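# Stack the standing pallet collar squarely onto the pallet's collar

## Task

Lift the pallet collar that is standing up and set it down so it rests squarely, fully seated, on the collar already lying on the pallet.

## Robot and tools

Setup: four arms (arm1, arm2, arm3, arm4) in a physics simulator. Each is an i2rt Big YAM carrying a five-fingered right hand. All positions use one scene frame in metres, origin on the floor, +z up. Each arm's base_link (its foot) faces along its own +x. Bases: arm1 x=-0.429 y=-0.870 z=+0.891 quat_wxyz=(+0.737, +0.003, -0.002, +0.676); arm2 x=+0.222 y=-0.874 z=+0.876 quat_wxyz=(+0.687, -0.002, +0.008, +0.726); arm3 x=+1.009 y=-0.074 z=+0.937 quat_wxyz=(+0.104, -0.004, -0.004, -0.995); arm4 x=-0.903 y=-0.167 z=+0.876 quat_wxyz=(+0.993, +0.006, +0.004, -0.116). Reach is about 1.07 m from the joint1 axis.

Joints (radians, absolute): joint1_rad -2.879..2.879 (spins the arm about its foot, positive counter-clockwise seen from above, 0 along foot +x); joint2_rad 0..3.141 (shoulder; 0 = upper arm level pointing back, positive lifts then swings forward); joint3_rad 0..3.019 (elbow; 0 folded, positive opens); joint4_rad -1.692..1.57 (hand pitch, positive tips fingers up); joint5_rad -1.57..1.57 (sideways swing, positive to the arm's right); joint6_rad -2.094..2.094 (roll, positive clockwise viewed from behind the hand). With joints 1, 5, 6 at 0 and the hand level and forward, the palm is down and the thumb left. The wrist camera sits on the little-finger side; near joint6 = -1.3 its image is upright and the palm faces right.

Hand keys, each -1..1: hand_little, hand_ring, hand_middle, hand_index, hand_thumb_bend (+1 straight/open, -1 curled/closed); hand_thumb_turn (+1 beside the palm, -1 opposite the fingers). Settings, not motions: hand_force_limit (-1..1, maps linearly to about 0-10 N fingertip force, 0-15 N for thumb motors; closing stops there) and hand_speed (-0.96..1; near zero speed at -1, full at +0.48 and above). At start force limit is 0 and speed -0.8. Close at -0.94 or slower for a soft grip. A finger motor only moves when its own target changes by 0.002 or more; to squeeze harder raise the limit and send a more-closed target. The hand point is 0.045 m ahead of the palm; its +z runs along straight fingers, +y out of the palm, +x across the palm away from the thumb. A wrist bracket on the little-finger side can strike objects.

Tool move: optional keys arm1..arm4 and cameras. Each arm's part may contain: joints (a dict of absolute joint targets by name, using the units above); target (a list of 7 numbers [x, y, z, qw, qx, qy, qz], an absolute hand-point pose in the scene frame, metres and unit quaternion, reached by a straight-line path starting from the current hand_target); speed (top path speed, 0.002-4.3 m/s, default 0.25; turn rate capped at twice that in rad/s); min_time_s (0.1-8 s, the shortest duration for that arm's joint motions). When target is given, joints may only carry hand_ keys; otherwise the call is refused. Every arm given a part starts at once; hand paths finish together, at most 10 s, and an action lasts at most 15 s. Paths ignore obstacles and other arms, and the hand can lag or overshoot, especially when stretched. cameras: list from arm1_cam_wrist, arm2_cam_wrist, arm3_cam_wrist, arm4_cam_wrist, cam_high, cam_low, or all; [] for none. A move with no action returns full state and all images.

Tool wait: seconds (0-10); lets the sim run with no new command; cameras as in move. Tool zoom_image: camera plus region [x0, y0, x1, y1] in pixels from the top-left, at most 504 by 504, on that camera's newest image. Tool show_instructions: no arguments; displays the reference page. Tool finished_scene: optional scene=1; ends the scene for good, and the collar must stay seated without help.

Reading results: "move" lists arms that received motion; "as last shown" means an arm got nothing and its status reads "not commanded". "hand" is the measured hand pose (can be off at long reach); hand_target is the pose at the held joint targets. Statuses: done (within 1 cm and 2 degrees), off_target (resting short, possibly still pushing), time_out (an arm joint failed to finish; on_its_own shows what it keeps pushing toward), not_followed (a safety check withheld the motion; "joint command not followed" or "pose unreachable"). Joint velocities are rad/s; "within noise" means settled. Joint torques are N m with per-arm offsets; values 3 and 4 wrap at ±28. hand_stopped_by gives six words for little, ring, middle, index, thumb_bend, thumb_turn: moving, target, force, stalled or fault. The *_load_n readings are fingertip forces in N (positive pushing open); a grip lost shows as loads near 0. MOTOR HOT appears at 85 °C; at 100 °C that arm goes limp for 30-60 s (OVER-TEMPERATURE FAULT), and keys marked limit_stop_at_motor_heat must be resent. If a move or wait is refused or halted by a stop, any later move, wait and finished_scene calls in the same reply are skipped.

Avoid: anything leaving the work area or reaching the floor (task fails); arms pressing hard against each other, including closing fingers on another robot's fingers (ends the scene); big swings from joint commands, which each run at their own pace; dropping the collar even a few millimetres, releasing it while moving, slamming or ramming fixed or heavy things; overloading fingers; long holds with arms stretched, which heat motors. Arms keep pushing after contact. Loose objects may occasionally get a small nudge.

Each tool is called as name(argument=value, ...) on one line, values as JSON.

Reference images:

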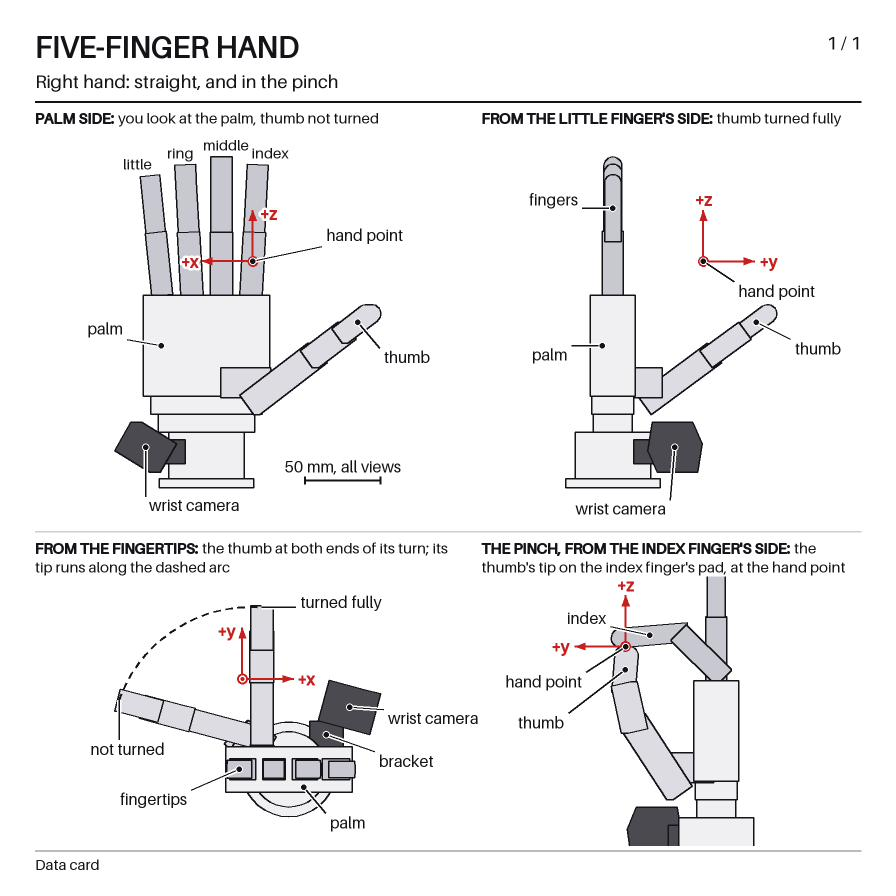

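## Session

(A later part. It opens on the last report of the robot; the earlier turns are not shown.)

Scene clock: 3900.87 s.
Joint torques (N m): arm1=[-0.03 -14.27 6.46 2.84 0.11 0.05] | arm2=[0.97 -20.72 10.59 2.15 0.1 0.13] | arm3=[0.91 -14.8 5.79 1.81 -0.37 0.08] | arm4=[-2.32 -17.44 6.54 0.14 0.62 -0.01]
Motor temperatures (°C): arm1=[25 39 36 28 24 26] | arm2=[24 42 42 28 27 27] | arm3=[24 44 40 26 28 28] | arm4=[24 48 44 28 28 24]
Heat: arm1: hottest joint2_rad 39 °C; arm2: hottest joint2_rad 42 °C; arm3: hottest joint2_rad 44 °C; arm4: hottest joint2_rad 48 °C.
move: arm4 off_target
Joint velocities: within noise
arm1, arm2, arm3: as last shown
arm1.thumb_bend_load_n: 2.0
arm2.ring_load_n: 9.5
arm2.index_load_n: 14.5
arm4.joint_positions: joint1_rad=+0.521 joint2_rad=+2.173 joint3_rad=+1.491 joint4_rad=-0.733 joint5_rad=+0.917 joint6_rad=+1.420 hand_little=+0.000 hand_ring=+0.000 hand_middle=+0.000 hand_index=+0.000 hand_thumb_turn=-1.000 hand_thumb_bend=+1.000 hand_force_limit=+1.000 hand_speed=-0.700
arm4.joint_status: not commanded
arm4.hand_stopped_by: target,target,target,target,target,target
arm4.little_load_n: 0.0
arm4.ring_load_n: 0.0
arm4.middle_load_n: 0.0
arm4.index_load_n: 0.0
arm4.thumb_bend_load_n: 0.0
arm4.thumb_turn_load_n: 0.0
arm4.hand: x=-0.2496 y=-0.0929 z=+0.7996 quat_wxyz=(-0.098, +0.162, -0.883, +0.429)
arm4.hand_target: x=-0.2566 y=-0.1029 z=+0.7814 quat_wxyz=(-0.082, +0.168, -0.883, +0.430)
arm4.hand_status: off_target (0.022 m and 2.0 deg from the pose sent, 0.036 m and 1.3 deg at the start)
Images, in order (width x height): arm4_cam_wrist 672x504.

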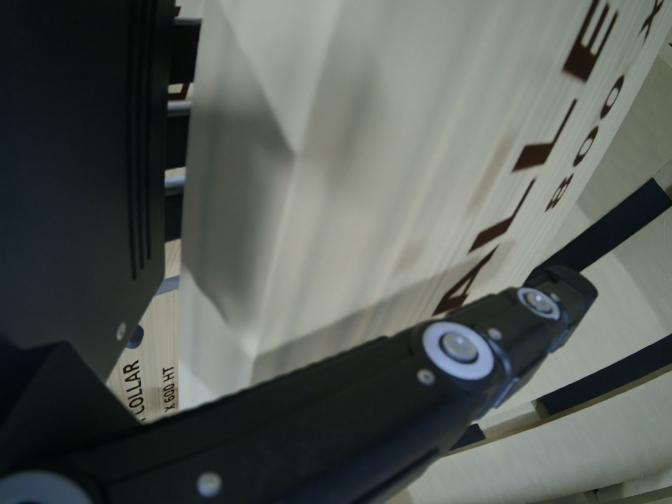

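move(arm4={"joints": {"hand_force_limit": 0.6, "hand_speed": -0.85, "hand_index": -1, "hand_middle": -1, "hand_ring": -1, "hand_little": -1}})

move(arm4={"joints": {"hand_force_limit": 1.0, "hand_speed": -0.88, "hand_index": -0.95, "hand_middle": -0.95, "hand_ring": -0.95, "hand_little": -0.98}}, cameras=["arm4_cam_wrist", "arm3_cam_wrist"])

Scene clock: 3910.80 s.
Joint torques (N m): arm1=[-0.15 -13.98 6.61 2.93 0.14 0.04] | arm2=[0.97 -20.66 10.56 2.21 0.1 0.12] | arm3=[0.91 -14.74 5.79 1.81 -0.36 0.08] | arm4=[-1.61 -17.49 6.32 0.03 0.39 0.02]
Motor temperatures (°C): arm1=[25 39 35 28 24 26] | arm2=[24 42 42 29 27 27] | arm3=[24 44 40 26 28 28] | arm4=[24 48 43 28 28 24]
Heat: arm1: hottest joint2_rad 39 °C; arm2: hottest joint2_rad 42 °C; arm3: hottest joint2_rad 44 °C; arm4: hottest joint2_rad 48 °C.
move: arm4 off_target
Joint velocities: within noise
arm1, arm2, arm3: as last shown
arm2.ring_load_n: 9.0
arm2.index_load_n: 14.0
arm2.thumb_bend_load_n: 4.0
arm3.index_load_n: 11.0
arm3.thumb_bend_load_n: 2.0
arm3.thumb_turn_load_n: 0.5
arm4.joint_positions: joint1_rad=+0.513 joint2_rad=+2.174 joint3_rad=+1.491 joint4_rad=-0.729 joint5_rad=+0.922 joint6_rad=+1.416 hand_little=-0.999 hand_ring=-0.581 hand_middle=-0.413 hand_index=-0.483 hand_thumb_turn=-1.000 hand_thumb_bend=+1.000 hand_force_limit=+0.600 hand_speed=-0.850
arm4.joint_status: hand_ring off_target (ended at -0.581, target -1.000); hand_middle off_target (ended at -0.413, target -1.000); hand_index off_target (ended at -0.483, target -1.000); the others done
arm4.hand_stopped_by: target,force,force,force,target,target
arm4.little_load_n: 3.5
arm4.ring_load_n: 8.0
arm4.middle_load_n: 3.5
arm4.index_load_n: 5.0
arm4.thumb_bend_load_n: 0.5
arm4.thumb_turn_load_n: 1.5
arm4.hand: x=-0.2486 y=-0.0989 z=+0.7995 quat_wxyz=(-0.097, +0.159, -0.883, +0.432)
arm4.hand_target: x=-0.2565 y=-0.1029 z=+0.7815 quat_wxyz=(-0.082, +0.168, -0.883, +0.430)
arm4.hand_status: not commanded
pictures: none

Scene clock: 3911.33 s.
Joint torques (N m): arm1=[-0.44 -13.57 6.65 2.88 0.09 0.02] | arm2=[0.91 -20.89 10.62 2.15 0.11 0.14] | arm3=[0.91 -14.74 5.78 1.8 -0.37 0.08] | arm4=[-1.44 -17.03 6.31 0.09 0.19 0]
Motor temperatures (°C): arm1=[25 39 35 28 24 26] | arm2=[24 42 42 29 27 27] | arm3=[24 44 40 26 28 28] | arm4=[24 48 43 28 28 24]
Heat: arm1: hottest joint2_rad 39 °C; arm2: hottest joint2_rad 42 °C; arm3: hottest joint2_rad 44 °C; arm4: hottest joint2_rad 48 °C.
move: arm4 off_target
Joint velocities: within noise
arm1, arm2, arm3: as last shown
arm2.middle_load_n: 11.0
arm2.thumb_bend_load_n: 3.5
arm3.index_load_n: 10.5
arm3.thumb_bend_load_n: 1.5
arm3.thumb_turn_load_n: 0.0
arm4.joint_positions: joint1_rad=+0.513 joint2_rad=+2.176 joint3_rad=+1.491 joint4_rad=-0.729 joint5_rad=+0.927 joint6_rad=+1.416 hand_little=-0.980 hand_ring=-0.599 hand_middle=-0.444 hand_index=-0.513 hand_thumb_turn=-1.000 hand_thumb_bend=+1.000 hand_force_limit=+1.000 hand_speed=-0.880
arm4.joint_status: hand_ring off_target (ended at -0.599, target -0.950); hand_middle off_target (ended at -0.444, target -0.950); hand_index off_target (ended at -0.513, target -0.950); the others done
arm4.hand_stopped_by: target,force,force,force,target,target
arm4.little_load_n: 0.0
arm4.ring_load_n: 9.0
arm4.middle_load_n: 9.5
arm4.index_load_n: 10.5
arm4.thumb_bend_load_n: 0.5
arm4.thumb_turn_load_n: 2.5
arm4.hand: x=-0.2487 y=-0.0997 z=+0.7993 quat_wxyz=(-0.096, +0.159, -0.882, +0.434)
arm4.hand_target: x=-0.2565 y=-0.1030 z=+0.7813 quat_wxyz=(-0.082, +0.168, -0.883, +0.430)
arm4.hand_status: not commanded
pictures: arm3_cam_wrist, arm4_cam_wrist
Images, in order (width x height): arm3_cam_wrist 672x504, arm4_cam_wrist 672x504.

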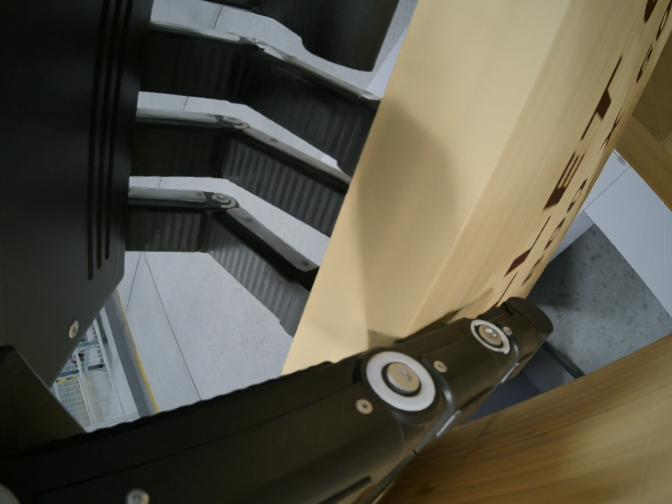

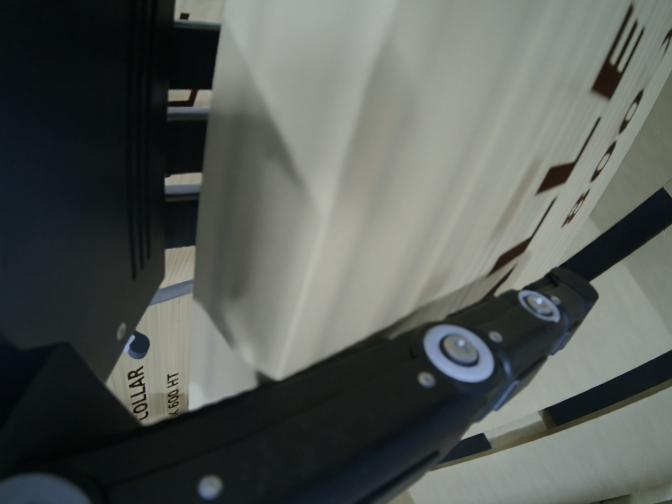

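move(arm3={"joints": {"hand_speed": -0.7, "hand_index": 0.0, "hand_middle": 0.0, "hand_ring": 0.0, "hand_little": 0.0}}, cameras=["arm3_cam_wrist", "cam_high"])

move(arm3={"target": [0.484, -0.240, 0.85, -0.030, 0.147, -0.884, 0.443], "speed": 0.08}, cameras=["arm3_cam_wrist"])

Scene clock: 3925.93 s.
Joint torques (N m): arm1=[0.21 -13.68 6.58 2.71 0.18 0.04] | arm2=[1.2 -20.72 10.67 2.13 0.11 0.13] | arm3=[1.14 -16.03 5.64 0.88 -0.45 -0.05] | arm4=[-1.67 -17.32 6.3 0.03 0.11 0.02]
Motor temperatures (°C): arm1=[25 39 35 28 24 26] | arm2=[24 42 42 29 27 27] | arm3=[24 44 40 26 28 28] | arm4=[24 48 43 28 28 24]
Heat: arm1: hottest joint2_rad 39 °C; arm2: hottest joint2_rad 42 °C; arm3: hottest joint2_rad 44 °C; arm4: hottest joint2_rad 48 °C.
move: arm3 done
Joint velocities: within noise
arm1, arm2, arm4: as last shown
arm1.joint_positions: joint1_rad=-0.474 joint2_rad=+2.158 joint3_rad=+1.369 joint4_rad=+0.102 joint5_rad=-0.336 joint6_rad=-0.306 hand_little=-0.966 hand_ring=-0.687 hand_middle=+1.000 hand_index=-0.700 hand_thumb_turn=-1.000 hand_thumb_bend=+1.000 hand_force_limit=+1.000 hand_speed=-0.880
arm1.little_load_n: 5.5
arm1.index_load_n: 6.5
arm1.thumb_bend_load_n: 2.5
arm1.hand: x=-0.1144 y=-0.2271 z=+0.8188 quat_wxyz=(-0.449, +0.892, -0.042, +0.039)
arm1.hand_target: x=-0.1169 y=-0.2309 z=+0.7861 quat_wxyz=(-0.439, +0.896, -0.055, +0.034)
arm2.joint_positions: joint1_rad=-0.034 joint2_rad=+2.464 joint3_rad=+2.081 joint4_rad=-0.389 joint5_rad=+0.126 joint6_rad=+0.067 hand_little=-0.849 hand_ring=-0.625 hand_middle=-0.514 hand_index=-0.657 hand_thumb_turn=-1.000 hand_thumb_bend=+1.001 hand_force_limit=+1.000 hand_speed=-0.880
arm2.little_load_n: 0.5
arm2.middle_load_n: 11.5
arm2.hand: x=+0.1938 y=-0.0079 z=+0.8064 quat_wxyz=(-0.384, +0.921, -0.047, +0.037)
arm2.hand_target: x=+0.1901 y=-0.0016 z=+0.7856 quat_wxyz=(-0.390, +0.919, -0.053, +0.034)
arm3.joint_positions: joint1_rad=-0.102 joint2_rad=+2.275 joint3_rad=+1.502 joint4_rad=-0.951 joint5_rad=-0.901 joint6_rad=-1.854 hand_little=+0.000 hand_ring=+0.000 hand_middle=+0.000 hand_index=+0.000 hand_thumb_turn=-1.000 hand_thumb_bend=+1.000 hand_force_limit=+1.000 hand_speed=-0.700
arm3.joint_status: all done
arm3.hand_stopped_by: target,target,target,target,target,target
arm3.little_load_n: 0.0
arm3.ring_load_n: 0.0
arm3.middle_load_n: 0.0
arm3.index_load_n: 0.0
arm3.thumb_bend_load_n: 0.0
arm3.thumb_turn_load_n: 0.0
arm3.hand: x=+0.4808 y=-0.2432 z=+0.8089 quat_wxyz=(-0.027, +0.143, -0.885, +0.442)
arm3.hand_target: x=+0.4872 y=-0.2455 z=+0.7817 quat_wxyz=(-0.040, +0.141, -0.885, +0.441)
arm3.hand_status: not commanded
arm4.joint_positions: joint1_rad=+0.513 joint2_rad=+2.176 joint3_rad=+1.491 joint4_rad=-0.728 joint5_rad=+0.928 joint6_rad=+1.415 hand_little=-0.980 hand_ring=-0.599 hand_middle=-0.444 hand_index=-0.513 hand_thumb_turn=-1.000 hand_thumb_bend=+1.000 hand_force_limit=+1.000 hand_speed=-0.880
arm4.ring_load_n: 8.0
arm4.middle_load_n: 9.0
arm4.index_load_n: 10.0
arm4.thumb_turn_load_n: 3.0
arm4.hand: x=-0.2485 y=-0.0999 z=+0.7993 quat_wxyz=(-0.096, +0.159, -0.881, +0.435)
arm4.hand_target: x=-0.2566 y=-0.1029 z=+0.7813 quat_wxyz=(-0.082, +0.168, -0.883, +0.430)
Images, in order (width x height): arm3_cam_wrist 672x504, cam_high 896x504.

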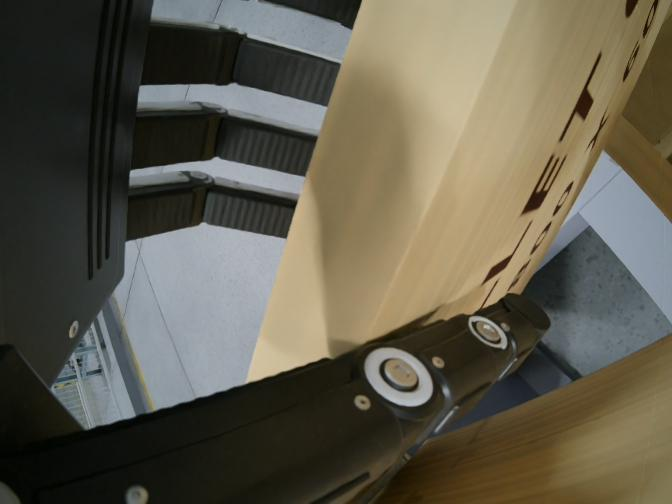

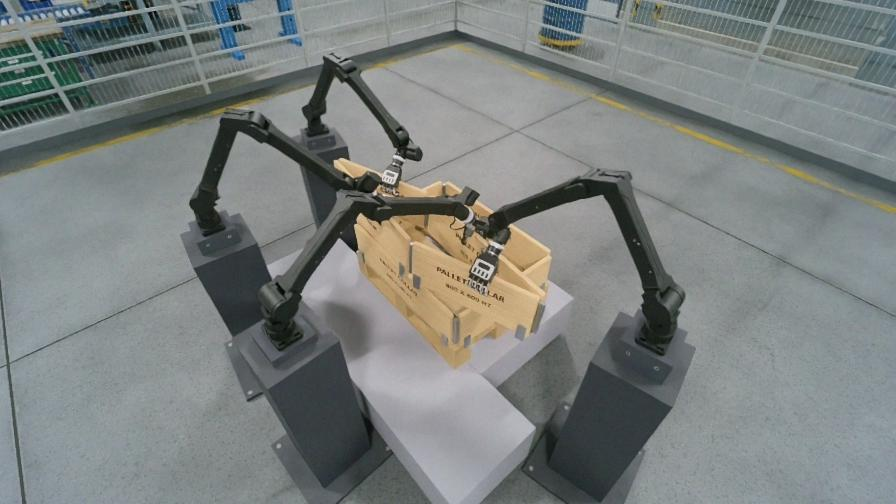

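Scene clock: 3927.43 s.
Joint torques (N m): arm1=[-0.21 -13.57 6.5 2.69 0.19 0.03] | arm2=[1.14 -20.78 10.61 2.14 0.11 0.12] | arm3=[0.44 -20.42 5.05 -0.17 -0.65 -0.12] | arm4=[-1.55 -17.44 6.45 -0.01 0.12 0.05]
Motor temperatures (°C): arm1=[25 39 35 28 24 26] | arm2=[24 42 42 29 27 27] | arm3=[24 44 40 26 28 28] | arm4=[24 48 43 28 28 24]
Heat: arm1: hottest joint2_rad 39 °C; arm2: hottest joint2_rad 42 °C; arm3: hottest joint2_rad 44 °C; arm4: hottest joint2_rad 48 °C.
move: arm3 done
Joint velocities: within noise
arm1, arm2, arm4: as last shown
arm1.joint_positions: joint1_rad=-0.474 joint2_rad=+2.158 joint3_rad=+1.369 joint4_rad=+0.103 joint5_rad=-0.336 joint6_rad=-0.306 hand_little=-0.966 hand_ring=-0.687 hand_middle=+1.000 hand_index=-0.700 hand_thumb_turn=-1.000 hand_thumb_bend=+1.000 hand_force_limit=+1.000 hand_speed=-0.880
arm1.little_load_n: 6.5
arm1.ring_load_n: 1.5
arm1.middle_load_n: -0.5
arm1.index_load_n: 7.0
arm1.hand: x=-0.1142 y=-0.2268 z=+0.8191 quat_wxyz=(-0.450, +0.891, -0.042, +0.039)
arm1.hand_target: x=-0.1169 y=-0.2310 z=+0.7861 quat_wxyz=(-0.439, +0.896, -0.055, +0.034)
arm2.little_load_n: 0.0
arm2.ring_load_n: 9.5
arm2.middle_load_n: 11.0
arm3.joint_positions: joint1_rad=-0.103 joint2_rad=+2.208 joint3_rad=+1.502 joint4_rad=-1.031 joint5_rad=-0.899 joint6_rad=-1.868 hand_little=+0.000 hand_ring=+0.000 hand_middle=+0.000 hand_index=+0.000 hand_thumb_turn=-1.000 hand_thumb_bend=+1.000 hand_force_limit=+1.000 hand_speed=-0.700
arm3.joint_status: not commanded
arm3.hand_stopped_by: target,target,target,target,target,target
arm3.little_load_n: 0.0
arm3.ring_load_n: 0.5
arm3.middle_load_n: 0.0
arm3.index_load_n: 0.0
arm3.thumb_bend_load_n: 0.0
arm3.thumb_turn_load_n: 0.0
arm3.hand: x=+0.4829 y=-0.2420 z=+0.8476 quat_wxyz=(-0.029, +0.146, -0.885, +0.442)
arm3.hand_target: x=+0.4841 y=-0.2401 z=+0.8499 quat_wxyz=(-0.030, +0.147, -0.884, +0.443)
arm3.hand_status: done (0.003 m and 0.2 deg from the pose sent, 0.041 m and 0.6 deg at the start)
arm4.index_load_n: 10.5
arm4.thumb_turn_load_n: 3.5
Images, in order (width x height): arm3_cam_wrist 672x504.

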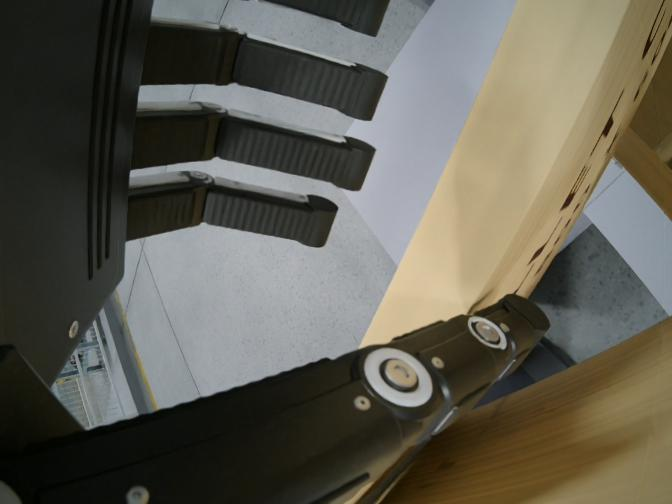

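move(arm2={"joints": {"hand_speed": -0.7, "hand_index": 0.0, "hand_middle": 0.0, "hand_ring": 0.0, "hand_little": 0.0}}, arm3={"target": [0.484, -0.240, 1.02, -0.030, 0.147, -0.884, 0.443], "speed": 0.2}, cameras=["arm2_cam_wrist", "cam_high", "cam_low"])

Scene clock: 3954.93 s.
Joint torques (N m): arm1=[-0.21 -14.1 6.76 2.65 0.19 0.02] | arm2=[1.08 -20.37 10.63 2.67 0.11 0.22] | arm3=[0.56 -18.73 8.92 -0.23 -0.64 -0.09] | arm4=[-1.55 -17.49 6.24 -0.1 0.08 0.03]
Motor temperatures (°C): arm1=[25 39 36 28 24 26] | arm2=[24 41 42 29 27 27] | arm3=[24 47 39 26 28 28] | arm4=[24 48 42 28 27 24]
Heat: arm1: hottest joint2_rad 39 °C; arm2: hottest joint3_rad 42 °C; arm3: hottest joint2_rad 47 °C; arm4: hottest joint2_rad 48 °C.
move: arm2 done; arm3 off_target
Joint velocities: within noise
arm1, arm4: as last shown
arm1.joint_positions: joint1_rad=-0.475 joint2_rad=+2.162 joint3_rad=+1.367 joint4_rad=+0.103 joint5_rad=-0.335 joint6_rad=-0.306 hand_little=-0.966 hand_ring=-0.687 hand_middle=+1.000 hand_index=-0.700 hand_thumb_turn=-1.000 hand_thumb_bend=+1.001 hand_force_limit=+1.000 hand_speed=-0.880
arm1.little_load_n: 2.0
arm1.ring_load_n: 0.0
arm1.middle_load_n: 0.0
arm1.index_load_n: 3.0
arm1.thumb_bend_load_n: 1.5
arm1.thumb_turn_load_n: -0.5
arm1.hand: x=-0.1147 y=-0.2286 z=+0.8157 quat_wxyz=(-0.447, +0.893, -0.043, +0.038)
arm1.hand_target: x=-0.1171 y=-0.2309 z=+0.7861 quat_wxyz=(-0.438, +0.896, -0.055, +0.034)
arm2.joint_positions: joint1_rad=-0.034 joint2_rad=+2.460 joint3_rad=+2.080 joint4_rad=-0.405 joint5_rad=+0.126 joint6_rad=+0.060 hand_little=+0.000 hand_ring=+0.000 hand_middle=+0.000 hand_index=+0.000 hand_thumb_turn=-1.000 hand_thumb_bend=+1.000 hand_force_limit=+1.000 hand_speed=-0.700
arm2.joint_status: all done
arm2.hand_stopped_by: target,target,target,target,target,target
arm2.little_load_n: 0.0
arm2.ring_load_n: 0.0
arm2.middle_load_n: 0.0
arm2.index_load_n: 0.0
arm2.thumb_bend_load_n: 1.0
arm2.thumb_turn_load_n: -1.0
arm2.hand: x=+0.1943 y=-0.0114 z=+0.8064 quat_wxyz=(-0.378, +0.924, -0.043, +0.039)
arm2.hand_target: x=+0.1901 y=-0.0016 z=+0.7858 quat_wxyz=(-0.390, +0.919, -0.053, +0.034)
arm2.hand_status: not commanded
arm3.joint_positions: joint1_rad=-0.103 joint2_rad=+1.976 joint3_rad=+1.587 joint4_rad=-1.376 joint5_rad=-0.900 joint6_rad=-1.868 hand_little=+0.000 hand_ring=+0.000 hand_middle=+0.000 hand_index=+0.000 hand_thumb_turn=-1.000 hand_thumb_bend=+1.000 hand_force_limit=+1.000 hand_speed=-0.700
arm3.joint_status: not commanded
arm3.hand_stopped_by: target,target,target,target,target,target
arm3.little_load_n: 0.0
arm3.ring_load_n: 0.0
arm3.middle_load_n: 0.0
arm3.index_load_n: 0.0
arm3.thumb_bend_load_n: 0.0
arm3.thumb_turn_load_n: 0.0
arm3.hand: x=+0.4963 y=-0.2393 z=+1.0089 quat_wxyz=(-0.042, +0.140, -0.885, +0.443)
arm3.hand_target: x=+0.4844 y=-0.2400 z=+1.0202 quat_wxyz=(-0.030, +0.147, -0.884, +0.443)
arm3.hand_status: off_target (0.017 m and 1.6 deg from the pose sent, 0.172 m and 0.2 deg at the start)
arm4.joint_positions: joint1_rad=+0.510 joint2_rad=+2.176 joint3_rad=+1.491 joint4_rad=-0.728 joint5_rad=+0.929 joint6_rad=+1.415 hand_little=-0.980 hand_ring=-0.599 hand_middle=-0.444 hand_index=-0.514 hand_thumb_turn=-1.000 hand_thumb_bend=+1.000 hand_force_limit=+1.000 hand_speed=-0.880
arm4.ring_load_n: 5.5
arm4.middle_load_n: 4.0
arm4.index_load_n: 4.0
arm4.thumb_bend_load_n: 0.0
arm4.thumb_turn_load_n: 0.0
arm4.hand: x=-0.2481 y=-0.1020 z=+0.7994 quat_wxyz=(-0.096, +0.157, -0.881, +0.435)
arm4.hand_target: x=-0.2566 y=-0.1028 z=+0.7813 quat_wxyz=(-0.082, +0.168, -0.883, +0.430)
Images, in order (width x height): arm2_cam_wrist 672x504, cam_high 896x504, cam_low 896x504.

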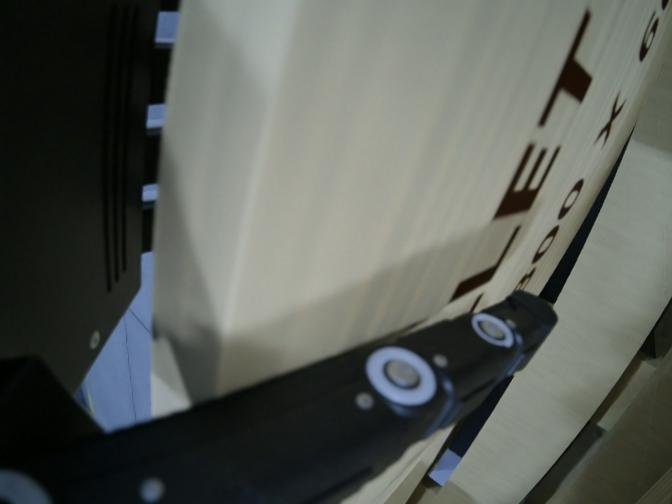

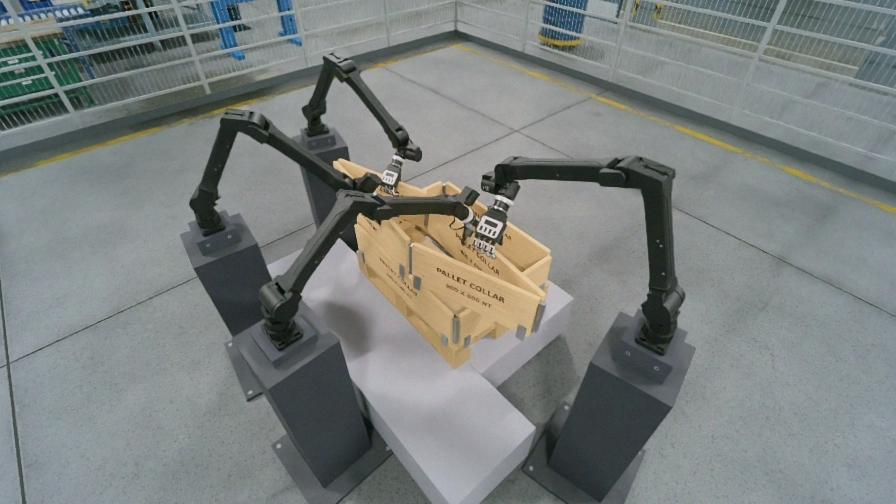

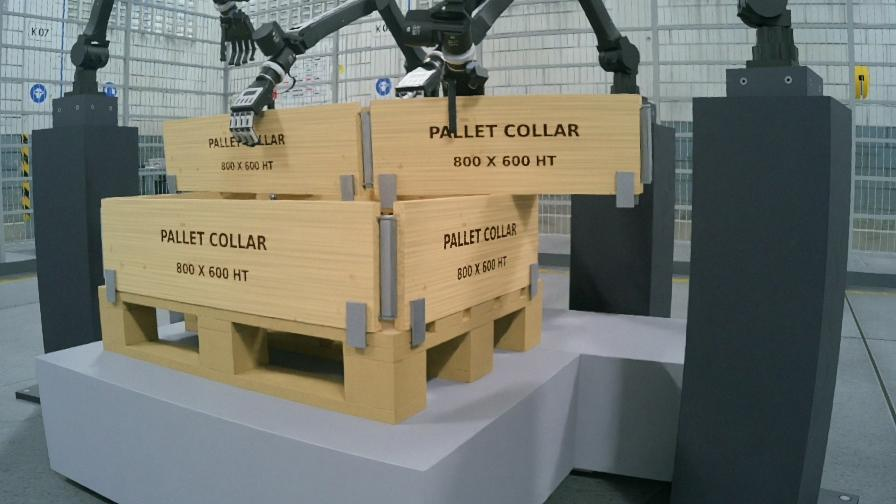

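move(arm2={"target": [0.194, -0.012, 0.84, -0.385, 0.921, -0.047, 0.037], "speed": 0.08})

move(arm2={"target": [0.194, -0.012, 1.0, -0.400, 0.914, -0.050, 0.034], "speed": 0.15}, cameras=["arm2_cam_wrist", "cam_high"])

Scene clock: 3963.63 s.
Joint torques (N m): arm1=[0.44 -14.1 7.38 2.69 0.32 0.03] | arm2=[0.97 -26.46 9.59 1.05 0.04 0.05] | arm3=[0.62 -18.61 8.92 -0.24 -0.64 -0.08] | arm4=[-0.26 -17.44 6.28 -0.02 0.07 0.06]
Motor temperatures (°C): arm1=[25 39 36 28 24 26] | arm2=[24 41 42 29 27 27] | arm3=[24 46 40 26 28 28] | arm4=[24 48 42 28 27 24]
Heat: arm1: hottest joint2_rad 39 °C; arm2: hottest joint3_rad 42 °C; arm3: hottest joint2_rad 46 °C; arm4: hottest joint2_rad 48 °C.
move: arm2 off_target
Joint velocities: within noise
arm1.joint_positions: joint1_rad=-0.481 joint2_rad=+2.166 joint3_rad=+1.357 joint4_rad=+0.103 joint5_rad=-0.341 joint6_rad=-0.306 hand_little=-0.966 hand_ring=-0.687 hand_middle=+1.000 hand_index=-0.700 hand_thumb_turn=-1.000 hand_thumb_bend=+1.001 hand_force_limit=+1.000 hand_speed=-0.880
arm1.joint_status: not commanded
arm1.hand_stopped_by: force,force,fault,force,target,target
arm1.little_load_n: 0.0
arm1.ring_load_n: 0.0
arm1.middle_load_n: 0.0
arm1.index_load_n: 0.0
arm1.thumb_bend_load_n: 2.0
arm1.thumb_turn_load_n: 0.0
arm1.hand: x=-0.1146 y=-0.2352 z=+0.8089 quat_wxyz=(-0.442, +0.895, -0.046, +0.034)
arm1.hand_target: x=-0.1170 y=-0.2310 z=+0.7861 quat_wxyz=(-0.438, +0.896, -0.055, +0.034)
arm1.hand_status: not commanded
arm2.joint_positions: joint1_rad=-0.034 joint2_rad=+2.441 joint3_rad=+2.062 joint4_rad=-0.437 joint5_rad=+0.126 joint6_rad=+0.060 hand_little=+0.000 hand_ring=+0.000 hand_middle=+0.000 hand_index=+0.000 hand_thumb_turn=-1.000 hand_thumb_bend=+1.000 hand_force_limit=+1.000 hand_speed=-0.700
arm2.joint_status: not commanded
arm2.hand_stopped_by: target,target,target,target,target,target
arm2.little_load_n: 0.0
arm2.ring_load_n: 0.0
arm2.middle_load_n: 0.0
arm2.index_load_n: 0.0
arm2.thumb_bend_load_n: 0.5
arm2.thumb_turn_load_n: 0.0
arm2.hand: x=+0.1946 y=-0.0222 z=+0.8086 quat_wxyz=(-0.363, +0.930, -0.042, +0.040)
arm2.hand_target: x=+0.1940 y=-0.0124 z=+0.8400 quat_wxyz=(-0.385, +0.921, -0.047, +0.037)
arm2.hand_status: off_target (0.033 m and 2.7 deg from the pose sent, 0.034 m and 1.0 deg at the start)
arm3, arm4: as last shown
arm4.joint_positions: joint1_rad=+0.500 joint2_rad=+2.176 joint3_rad=+1.491 joint4_rad=-0.728 joint5_rad=+0.929 joint6_rad=+1.410 hand_little=-0.980 hand_ring=-0.600 hand_middle=-0.445 hand_index=-0.514 hand_thumb_turn=-1.000 hand_thumb_bend=+1.000 hand_force_limit=+1.000 hand_speed=-0.880
arm4.ring_load_n: 0.0
arm4.middle_load_n: 0.0
arm4.index_load_n: 0.5
arm4.hand: x=-0.2479 y=-0.1085 z=+0.7992 quat_wxyz=(-0.092, +0.155, -0.882, +0.436)
pictures: none

Scene clock: 3965.60 s.
Joint torques (N m): arm1=[0.85 -14.51 7.66 2.76 0.42 0.02] | arm2=[0.91 -24.53 14.99 0.46 -0.02 0.1] | arm3=[0.56 -18.73 8.91 -0.25 -0.64 -0.09] | arm4=[-0.21 -17.14 6.53 0.12 0.08 0.09]
Motor temperatures (°C): arm1=[25 39 36 28 24 26] | arm2=[24 41 42 29 27 27] | arm3=[24 46 40 26 28 28] | arm4=[24 48 42 28 27 24]
Heat: arm1: hottest joint2_rad 39 °C; arm2: hottest joint3_rad 42 °C; arm3: hottest joint2_rad 46 °C; arm4: hottest joint2_rad 48 °C.
move: arm2 off_target
Joint velocities: within noise
arm1, arm3, arm4: as last shown
arm1.joint_positions: joint1_rad=-0.483 joint2_rad=+2.168 joint3_rad=+1.355 joint4_rad=+0.104 joint5_rad=-0.343 joint6_rad=-0.306 hand_little=-0.966 hand_ring=-0.687 hand_middle=+1.000 hand_index=-0.700 hand_thumb_turn=-1.000 hand_thumb_bend=+1.001 hand_force_limit=+1.000 hand_speed=-0.880
arm1.little_load_n: -0.5
arm1.thumb_bend_load_n: 3.0
arm1.hand: x=-0.1146 y=-0.2368 z=+0.8069 quat_wxyz=(-0.441, +0.895, -0.047, +0.033)
arm1.hand_target: x=-0.1170 y=-0.2310 z=+0.7860 quat_wxyz=(-0.438, +0.896, -0.055, +0.034)
arm2.joint_positions: joint1_rad=-0.034 joint2_rad=+2.277 joint3_rad=+2.154 joint4_rad=-0.675 joint5_rad=+0.126 joint6_rad=+0.062 hand_little=+0.000 hand_ring=+0.000 hand_middle=+0.000 hand_index=+0.000 hand_thumb_turn=-1.000 hand_thumb_bend=+1.000 hand_force_limit=+1.000 hand_speed=-0.700
arm2.joint_status: not commanded
arm2.hand_stopped_by: target,target,target,target,target,target
arm2.little_load_n: 0.0
arm2.ring_load_n: 0.0
arm2.middle_load_n: 0.0
arm2.index_load_n: 0.0
arm2.thumb_bend_load_n: 0.0
arm2.thumb_turn_load_n: 0.5
arm2.hand: x=+0.1957 y=-0.0276 z=+0.9578 quat_wxyz=(-0.372, +0.926, -0.044, +0.039)
arm2.hand_target: x=+0.1940 y=-0.0141 z=+1.0003 quat_wxyz=(-0.401, +0.914, -0.050, +0.034)
arm2.hand_status: off_target (0.045 m and 3.6 deg from the pose sent, 0.192 m and 4.7 deg at the start)
arm3.index_load_n: 0.5
arm4.joint_positions: joint1_rad=+0.497 joint2_rad=+2.176 joint3_rad=+1.491 joint4_rad=-0.728 joint5_rad=+0.929 joint6_rad=+1.408 hand_little=-0.980 hand_ring=-0.600 hand_middle=-0.445 hand_index=-0.514 hand_thumb_turn=-1.000 hand_thumb_bend=+1.000 hand_force_limit=+1.000 hand_speed=-0.880
arm4.index_load_n: 0.0
arm4.hand: x=-0.2479 y=-0.1105 z=+0.7990 quat_wxyz=(-0.091, +0.155, -0.882, +0.436)
arm4.hand_target: x=-0.2566 y=-0.1029 z=+0.7813 quat_wxyz=(-0.082, +0.168, -0.883, +0.430)
Images, in order (width x height): arm2_cam_wrist 672x504, cam_high 896x504.

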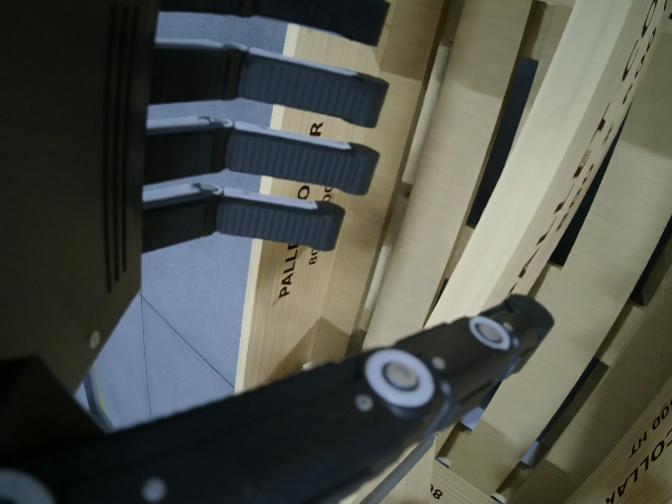

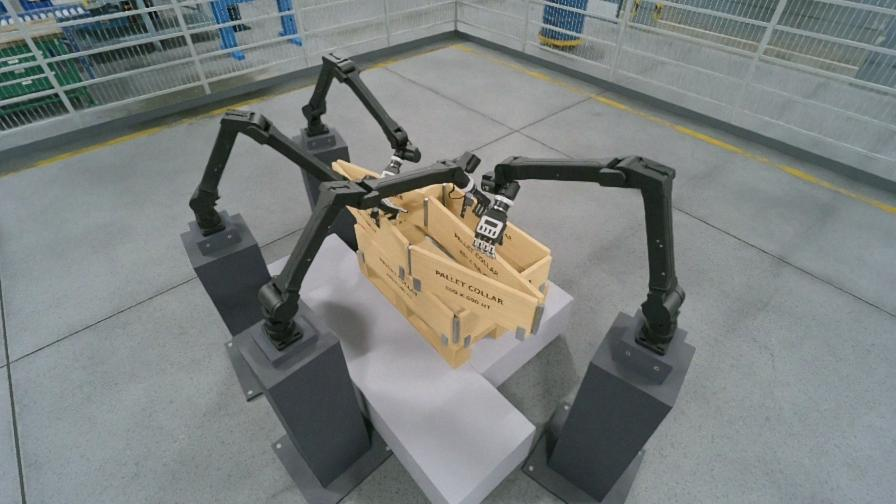

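wait(seconds=0.5, cameras=["cam_low", "cam_high", "arm1_cam_wrist", "arm4_cam_wrist"])

zoom_image(camera="cam_high", region=[340, 140, 580, 380])

Scene clock: 3975.13 s.
Joint torques (N m): arm1=[0.26 -14.8 7.64 2.62 0.45 0.02] | arm2=[0.73 -24.47 15.01 0.43 -0.02 0.08] | arm3=[0.56 -18.73 8.92 -0.25 -0.63 -0.09] | arm4=[-0.15 -17.55 6.41 -0.17 0.09 0.06]
Motor temperatures (°C): arm1=[25 39 37 28 24 26] | arm2=[24 42 44 28 27 27] | arm3=[24 46 41 26 28 28] | arm4=[24 48 42 28 27 24]
Heat: arm1: hottest joint2_rad 39 °C; arm2: hottest joint3_rad 44 °C; arm3: hottest joint2_rad 46 °C; arm4: hottest joint2_rad 48 °C.
Joint velocities: within noise
arm1.joint_positions: joint1_rad=-0.483 joint2_rad=+2.168 joint3_rad=+1.355 joint4_rad=+0.104 joint5_rad=-0.343 joint6_rad=-0.306 hand_little=-0.966 hand_ring=-0.687 hand_middle=+1.000 hand_index=-0.700 hand_thumb_turn=-1.000 hand_thumb_bend=+1.001 hand_force_limit=+1.000 hand_speed=-0.880
arm1.joint_status: not commanded
arm1.hand_stopped_by: force,force,fault,force,target,target
arm1.little_load_n: -0.5
arm1.ring_load_n: 0.0
arm1.middle_load_n: 0.0
arm1.index_load_n: 0.0
arm1.thumb_bend_load_n: 3.0
arm1.thumb_turn_load_n: 0.0
arm1.hand: x=-0.1146 y=-0.2368 z=+0.8069 quat_wxyz=(-0.441, +0.895, -0.047, +0.033)
arm1.hand_target: x=-0.1170 y=-0.2310 z=+0.7860 quat_wxyz=(-0.438, +0.896, -0.055, +0.034)
arm1.hand_status: not commanded
arm2.joint_positions: joint1_rad=-0.034 joint2_rad=+2.277 joint3_rad=+2.154 joint4_rad=-0.675 joint5_rad=+0.126 joint6_rad=+0.062 hand_little=+0.000 hand_ring=+0.000 hand_middle=+0.000 hand_index=+0.000 hand_thumb_turn=-1.000 hand_thumb_bend=+1.000 hand_force_limit=+1.000 hand_speed=-0.700
arm2.joint_status: not commanded
arm2.hand_stopped_by: target,target,target,target,target,target
arm2.little_load_n: 0.0
arm2.ring_load_n: 0.0
arm2.middle_load_n: 0.5
arm2.index_load_n: 0.0
arm2.thumb_bend_load_n: 0.0
arm2.thumb_turn_load_n: 0.0
arm2.hand: x=+0.1957 y=-0.0276 z=+0.9578 quat_wxyz=(-0.372, +0.926, -0.044, +0.039)
arm2.hand_target: x=+0.1940 y=-0.0141 z=+1.0003 quat_wxyz=(-0.401, +0.914, -0.050, +0.034)
arm2.hand_status: off_target (0.045 m and 3.6 deg from the pose sent, 0.192 m and 4.7 deg at the start)
arm3.joint_positions: joint1_rad=-0.103 joint2_rad=+1.976 joint3_rad=+1.587 joint4_rad=-1.376 joint5_rad=-0.900 joint6_rad=-1.868 hand_little=+0.000 hand_ring=+0.000 hand_middle=+0.000 hand_index=+0.000 hand_thumb_turn=-1.000 hand_thumb_bend=+1.000 hand_force_limit=+1.000 hand_speed=-0.700
arm3.joint_status: not commanded
arm3.hand_stopped_by: target,target,target,target,target,target
arm3.little_load_n: 0.0
arm3.ring_load_n: 0.0
arm3.middle_load_n: 0.0
arm3.index_load_n: 0.0
arm3.thumb_bend_load_n: 0.0
arm3.thumb_turn_load_n: 0.0
arm3.hand: x=+0.4963 y=-0.2393 z=+1.0089 quat_wxyz=(-0.042, +0.140, -0.885, +0.443)
arm3.hand_target: x=+0.4844 y=-0.2400 z=+1.0202 quat_wxyz=(-0.030, +0.147, -0.884, +0.443)
arm3.hand_status: not commanded
arm4.joint_positions: joint1_rad=+0.497 joint2_rad=+2.176 joint3_rad=+1.491 joint4_rad=-0.728 joint5_rad=+0.929 joint6_rad=+1.408 hand_little=-0.980 hand_ring=-0.600 hand_middle=-0.445 hand_index=-0.514 hand_thumb_turn=-1.000 hand_thumb_bend=+1.000 hand_force_limit=+1.000 hand_speed=-0.880
arm4.joint_status: not commanded
arm4.hand_stopped_by: target,force,force,force,target,target
arm4.little_load_n: 0.5
arm4.ring_load_n: 0.5
arm4.middle_load_n: 0.0
arm4.index_load_n: 0.0
arm4.thumb_bend_load_n: 0.0
arm4.thumb_turn_load_n: 0.0
arm4.hand: x=-0.2479 y=-0.1105 z=+0.7990 quat_wxyz=(-0.091, +0.155, -0.882, +0.436)
arm4.hand_target: x=-0.2566 y=-0.1029 z=+0.7813 quat_wxyz=(-0.082, +0.168, -0.883, +0.430)
arm4.hand_status: not commanded
wait: 0.50 s; at rest from the start
pictures: arm1_cam_wrist, arm4_cam_wrist, cam_high, cam_low
Images, in order (width x height): arm1_cam_wrist 672x504, arm4_cam_wrist 672x504, cam_high 896x504, cam_low 896x504.

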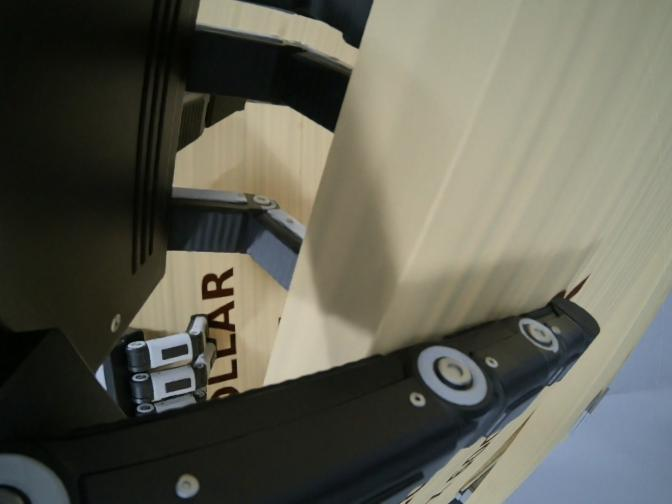

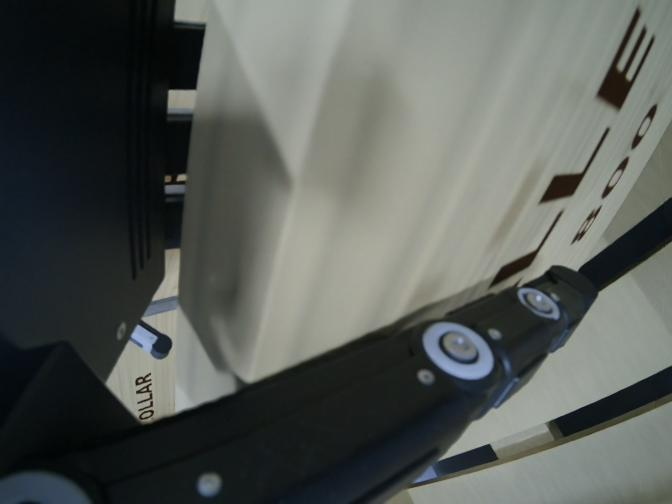

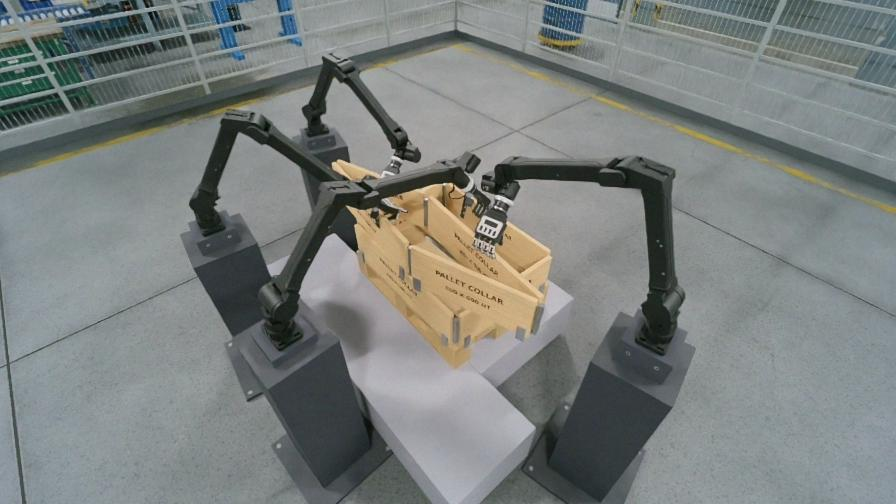

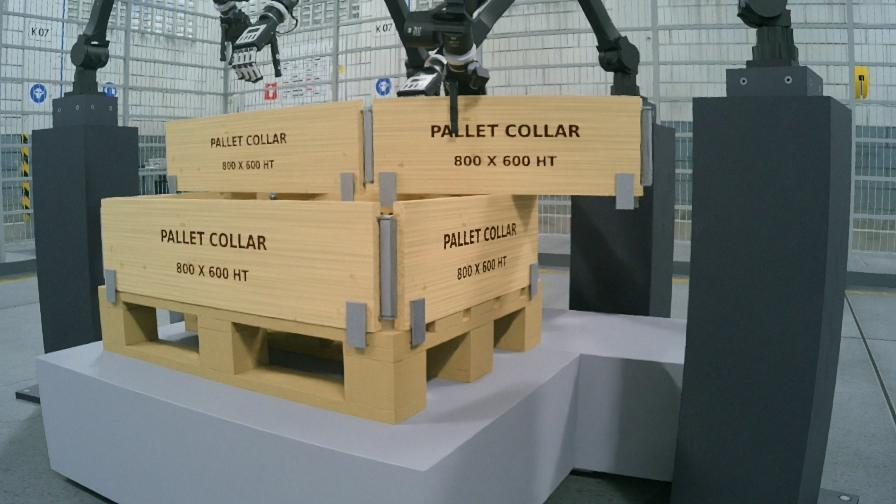

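Scaled by 2.100.

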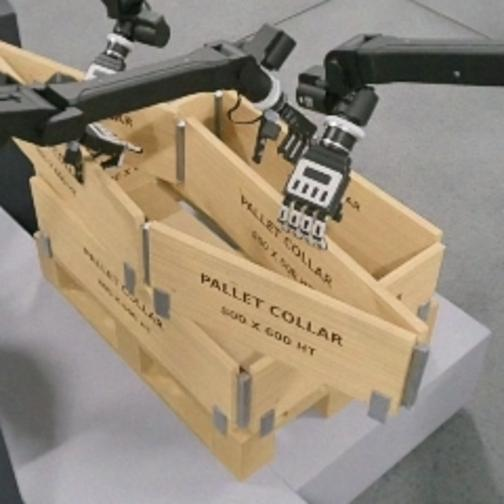

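move(arm2={"target": [0.10, -0.15, 1.02, 0.4373, -0.8965, 0.0626, -0.0305], "speed": 0.2})

move(arm2={"target": [0.012, -0.28, 0.95, 0.4373, -0.8965, 0.0626, -0.0305], "speed": 0.2}, cameras=["arm2_cam_wrist", "cam_high"])

Scene clock: 4023.00 s.
Joint torques (N m): arm1=[0.73 -14.21 7.65 2.62 0.45 0.03] | arm2=[0.91 -19.55 8.84 1.57 0.21 0.08] | arm3=[0.56 -18.67 8.92 -0.25 -0.64 -0.09] | arm4=[-0.32 -17.49 6.39 0.05 0.08 0.08]
Motor temperatures (°C): arm1=[25 39 38 28 25 26] | arm2=[24 43 49 28 27 27] | arm3=[24 45 44 26 29 28] | arm4=[24 48 41 28 27 24]
Heat: arm1: hottest joint2_rad 39 °C; arm2: hottest joint3_rad 49 °C; arm3: hottest joint2_rad 45 °C; arm4: hottest joint2_rad 48 °C.
move: arm2 off_target
Joint velocities: within noise
arm1, arm3, arm4: as last shown
arm1.thumb_bend_load_n: 2.5
arm2.joint_positions: joint1_rad=+0.121 joint2_rad=+1.862 joint3_rad=+1.550 joint4_rad=-0.396 joint5_rad=+0.256 joint6_rad=+0.183 hand_little=+0.000 hand_ring=+0.000 hand_middle=+0.000 hand_index=+0.000 hand_thumb_turn=-1.000 hand_thumb_bend=+1.000 hand_force_limit=+1.000 hand_speed=-0.700
arm2.joint_status: not commanded
arm2.hand_stopped_by: target,target,target,target,target,target
arm2.little_load_n: 0.0
arm2.ring_load_n: 0.0
arm2.middle_load_n: 0.0
arm2.index_load_n: 0.0
arm2.thumb_bend_load_n: 0.0
arm2.thumb_turn_load_n: 0.0
arm2.hand: x=+0.1047 y=-0.1507 z=+1.0057 quat_wxyz=(-0.422, +0.904, -0.058, +0.037)
arm2.hand_target: x=+0.1001 y=-0.1501 z=+1.0200 quat_wxyz=(-0.437, +0.897, -0.063, +0.030)
arm2.hand_status: off_target (0.015 m and 2.1 deg from the pose sent, 0.167 m and 8.6 deg at the start)
arm4.little_load_n: 0.0
arm4.ring_load_n: 0.0
arm4.index_load_n: 0.5
pictures: none

Scene clock: 4024.77 s.
Joint torques (N m): arm1=[1.14 -14.62 7.71 2.76 0.41 0.02] | arm2=[1.55 -15.91 7.6 1.46 0.26 0.09] | arm3=[0.56 -18.67 8.91 -0.24 -0.64 -0.09] | arm4=[0.26 -17.26 6.39 0.01 0.09 0.09]
Motor temperatures (°C): arm1=[25 39 38 28 25 26] | arm2=[24 43 49 28 27 27] | arm3=[24 45 45 26 29 28] | arm4=[24 48 41 28 27 24]
Heat: arm1: hottest joint2_rad 39 °C; arm2: hottest joint3_rad 49 °C; arm3: hottest joint2_rad 45 °C; arm4: hottest joint2_rad 48 °C.
move: arm2 off_target
Joint velocities: within noise
arm1, arm3, arm4: as last shown
arm1.little_load_n: 0.0
arm1.thumb_bend_load_n: 3.0
arm2.joint_positions: joint1_rad=+0.333 joint2_rad=+1.708 joint3_rad=+1.133 joint4_rad=-0.181 joint5_rad=+0.421 joint6_rad=+0.330 hand_little=+0.000 hand_ring=+0.000 hand_middle=+0.000 hand_index=+0.000 hand_thumb_turn=-1.000 hand_thumb_bend=+1.000 hand_force_limit=+1.000 hand_speed=-0.700
arm2.joint_status: not commanded
arm2.hand_stopped_by: target,target,target,target,target,target
arm2.little_load_n: 0.0
arm2.ring_load_n: 0.0
arm2.middle_load_n: 0.0
arm2.index_load_n: 0.0
arm2.thumb_bend_load_n: 0.0
arm2.thumb_turn_load_n: 0.0
arm2.hand: x=+0.0182 y=-0.2799 z=+0.9382 quat_wxyz=(-0.424, +0.903, -0.058, +0.040)
arm2.hand_target: x=+0.0120 y=-0.2800 z=+0.9499 quat_wxyz=(-0.437, +0.897, -0.063, +0.030)
arm2.hand_status: off_target (0.013 m and 2.1 deg from the pose sent, 0.168 m and 2.1 deg at the start)
arm4.index_load_n: 0.0
Images, in order (width x height): arm2_cam_wrist 672x504, cam_high 896x504.

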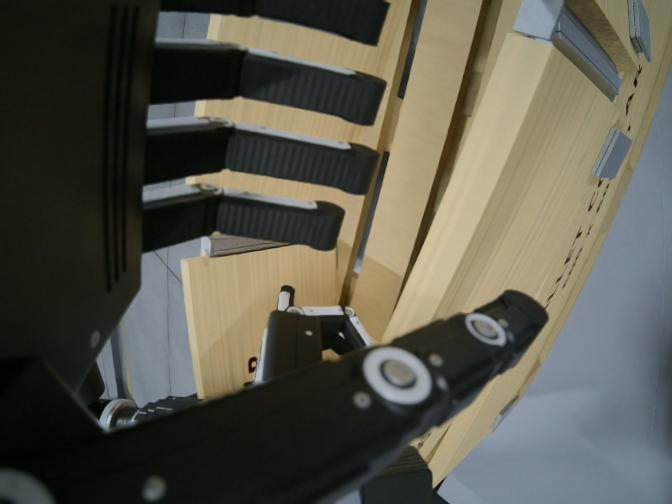

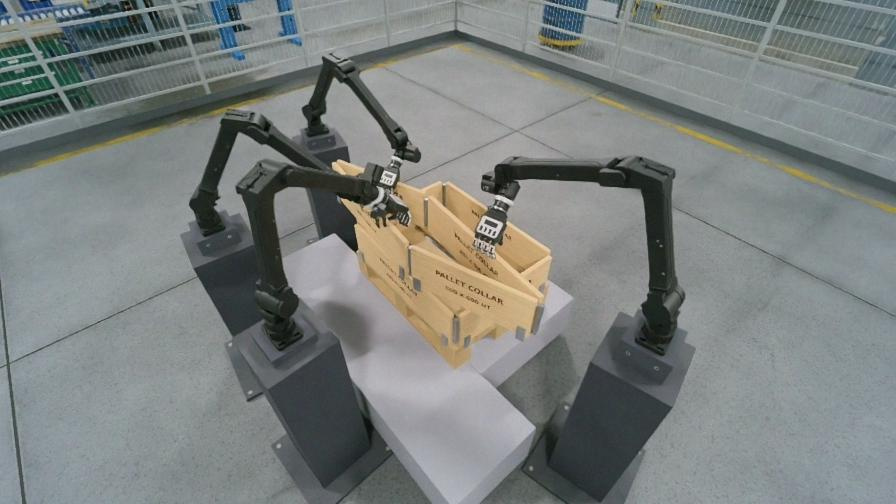

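move(arm2={"target": [-0.004, -0.264, 0.895, 0.4373, -0.8965, 0.0626, -0.0305], "speed": 0.1}, cameras=["arm2_cam_wrist"])

Scene clock: 4043.07 s.
Joint torques (N m): arm1=[0.44 -14.92 7.66 2.52 0.41 0.05] | arm2=[1.96 -14.21 8.32 1.54 0.3 0.08] | arm3=[0.62 -18.61 8.92 -0.24 -0.64 -0.08] | arm4=[-0.09 -17.73 6.41 0.03 0.07 0.1]
Motor temperatures (°C): arm1=[25 39 38 28 25 26] | arm2=[24 41 44 28 27 27] | arm3=[24 45 45 26 29 28] | arm4=[24 48 41 28 27 24]
Heat: arm1: hottest joint2_rad 39 °C; arm2: hottest joint3_rad 44 °C; arm3: hottest joint2_rad 45 °C; arm4: hottest joint2_rad 48 °C.
move: arm2 off_target
Joint velocities: within noise
arm1, arm3, arm4: as last shown
arm2.joint_positions: joint1_rad=+0.343 joint2_rad=+1.810 joint3_rad=+1.133 joint4_rad=-0.068 joint5_rad=+0.432 joint6_rad=+0.341 hand_little=+0.000 hand_ring=+0.000 hand_middle=+0.000 hand_index=+0.000 hand_thumb_turn=-1.000 hand_thumb_bend=+1.000 hand_force_limit=+1.000 hand_speed=-0.700
arm2.joint_status: not commanded
arm2.hand_stopped_by: target,target,target,target,target,target
arm2.little_load_n: 0.0
arm2.ring_load_n: 0.0
arm2.middle_load_n: 0.0
arm2.index_load_n: 0.0
arm2.thumb_bend_load_n: 0.0
arm2.thumb_turn_load_n: 0.0
arm2.hand: x=+0.0070 y=-0.2667 z=+0.8950 quat_wxyz=(-0.430, +0.900, -0.062, +0.038)
arm2.hand_target: x=-0.0041 y=-0.2642 z=+0.8952 quat_wxyz=(-0.437, +0.897, -0.063, +0.030)
arm2.hand_status: off_target (0.011 m and 1.2 deg from the pose sent, 0.051 m and 2.1 deg at the start)
arm3.thumb_bend_load_n: -0.5
Images, in order (width x height): arm2_cam_wrist 672x504.

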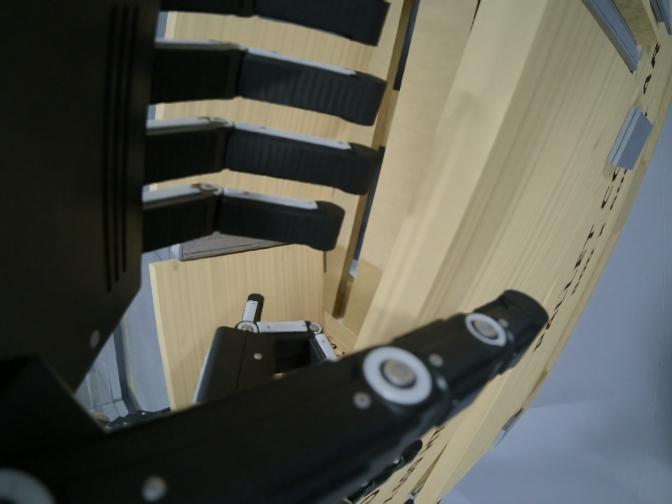

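move(arm2={"target": [-0.008, -0.240, 0.895, 0.4373, -0.8965, 0.0626, -0.0305], "speed": 0.1}, cameras=["arm2_cam_wrist"])

Scene clock: 4066.13 s.
Joint torques (N m): arm1=[0.85 -14.62 7.71 2.8 0.43 0.03] | arm2=[1.03 -14.39 12 0.7 0.13 0.02] | arm3=[0.56 -18.67 8.92 -0.24 -0.64 -0.09] | arm4=[-0.15 -17.38 6.41 -0.09 0.06 0.08]
Motor temperatures (°C): arm1=[25 39 39 28 25 26] | arm2=[24 40 42 28 27 27] | arm3=[24 45 46 26 29 28] | arm4=[24 48 41 28 27 24]
Heat: arm1: hottest joint2_rad 39 °C; arm2: hottest joint3_rad 42 °C; arm3: hottest joint3_rad 46 °C; arm4: hottest joint2_rad 48 °C.
move: arm2 off_target
Joint velocities: within noise
arm1, arm3, arm4: as last shown
arm1.thumb_bend_load_n: 2.5
arm2.joint_positions: joint1_rad=+0.343 joint2_rad=+1.851 joint3_rad=+1.165 joint4_rad=-0.068 joint5_rad=+0.429 joint6_rad=+0.341 hand_little=+0.000 hand_ring=+0.000 hand_middle=+0.000 hand_index=+0.000 hand_thumb_turn=-1.000 hand_thumb_bend=+1.000 hand_force_limit=+1.000 hand_speed=-0.700
arm2.joint_status: not commanded
arm2.hand_stopped_by: target,target,target,target,target,target
arm2.little_load_n: 0.0
arm2.ring_load_n: 0.0
arm2.middle_load_n: 0.0
arm2.index_load_n: 0.0
arm2.thumb_bend_load_n: 0.0
arm2.thumb_turn_load_n: 0.0
arm2.hand: x=+0.0024 y=-0.2576 z=+0.8841 quat_wxyz=(-0.426, +0.902, -0.061, +0.038)
arm2.hand_target: x=-0.0078 y=-0.2409 z=+0.8956 quat_wxyz=(-0.438, +0.896, -0.063, +0.030)
arm2.hand_status: off_target (0.023 m and 1.7 deg from the pose sent, 0.031 m and 1.2 deg at the start)
arm3.thumb_bend_load_n: 0.0
Images, in order (width x height): arm2_cam_wrist 672x504.

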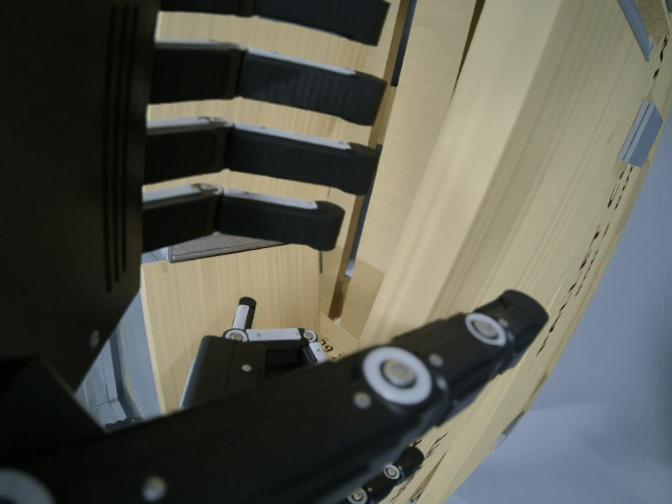

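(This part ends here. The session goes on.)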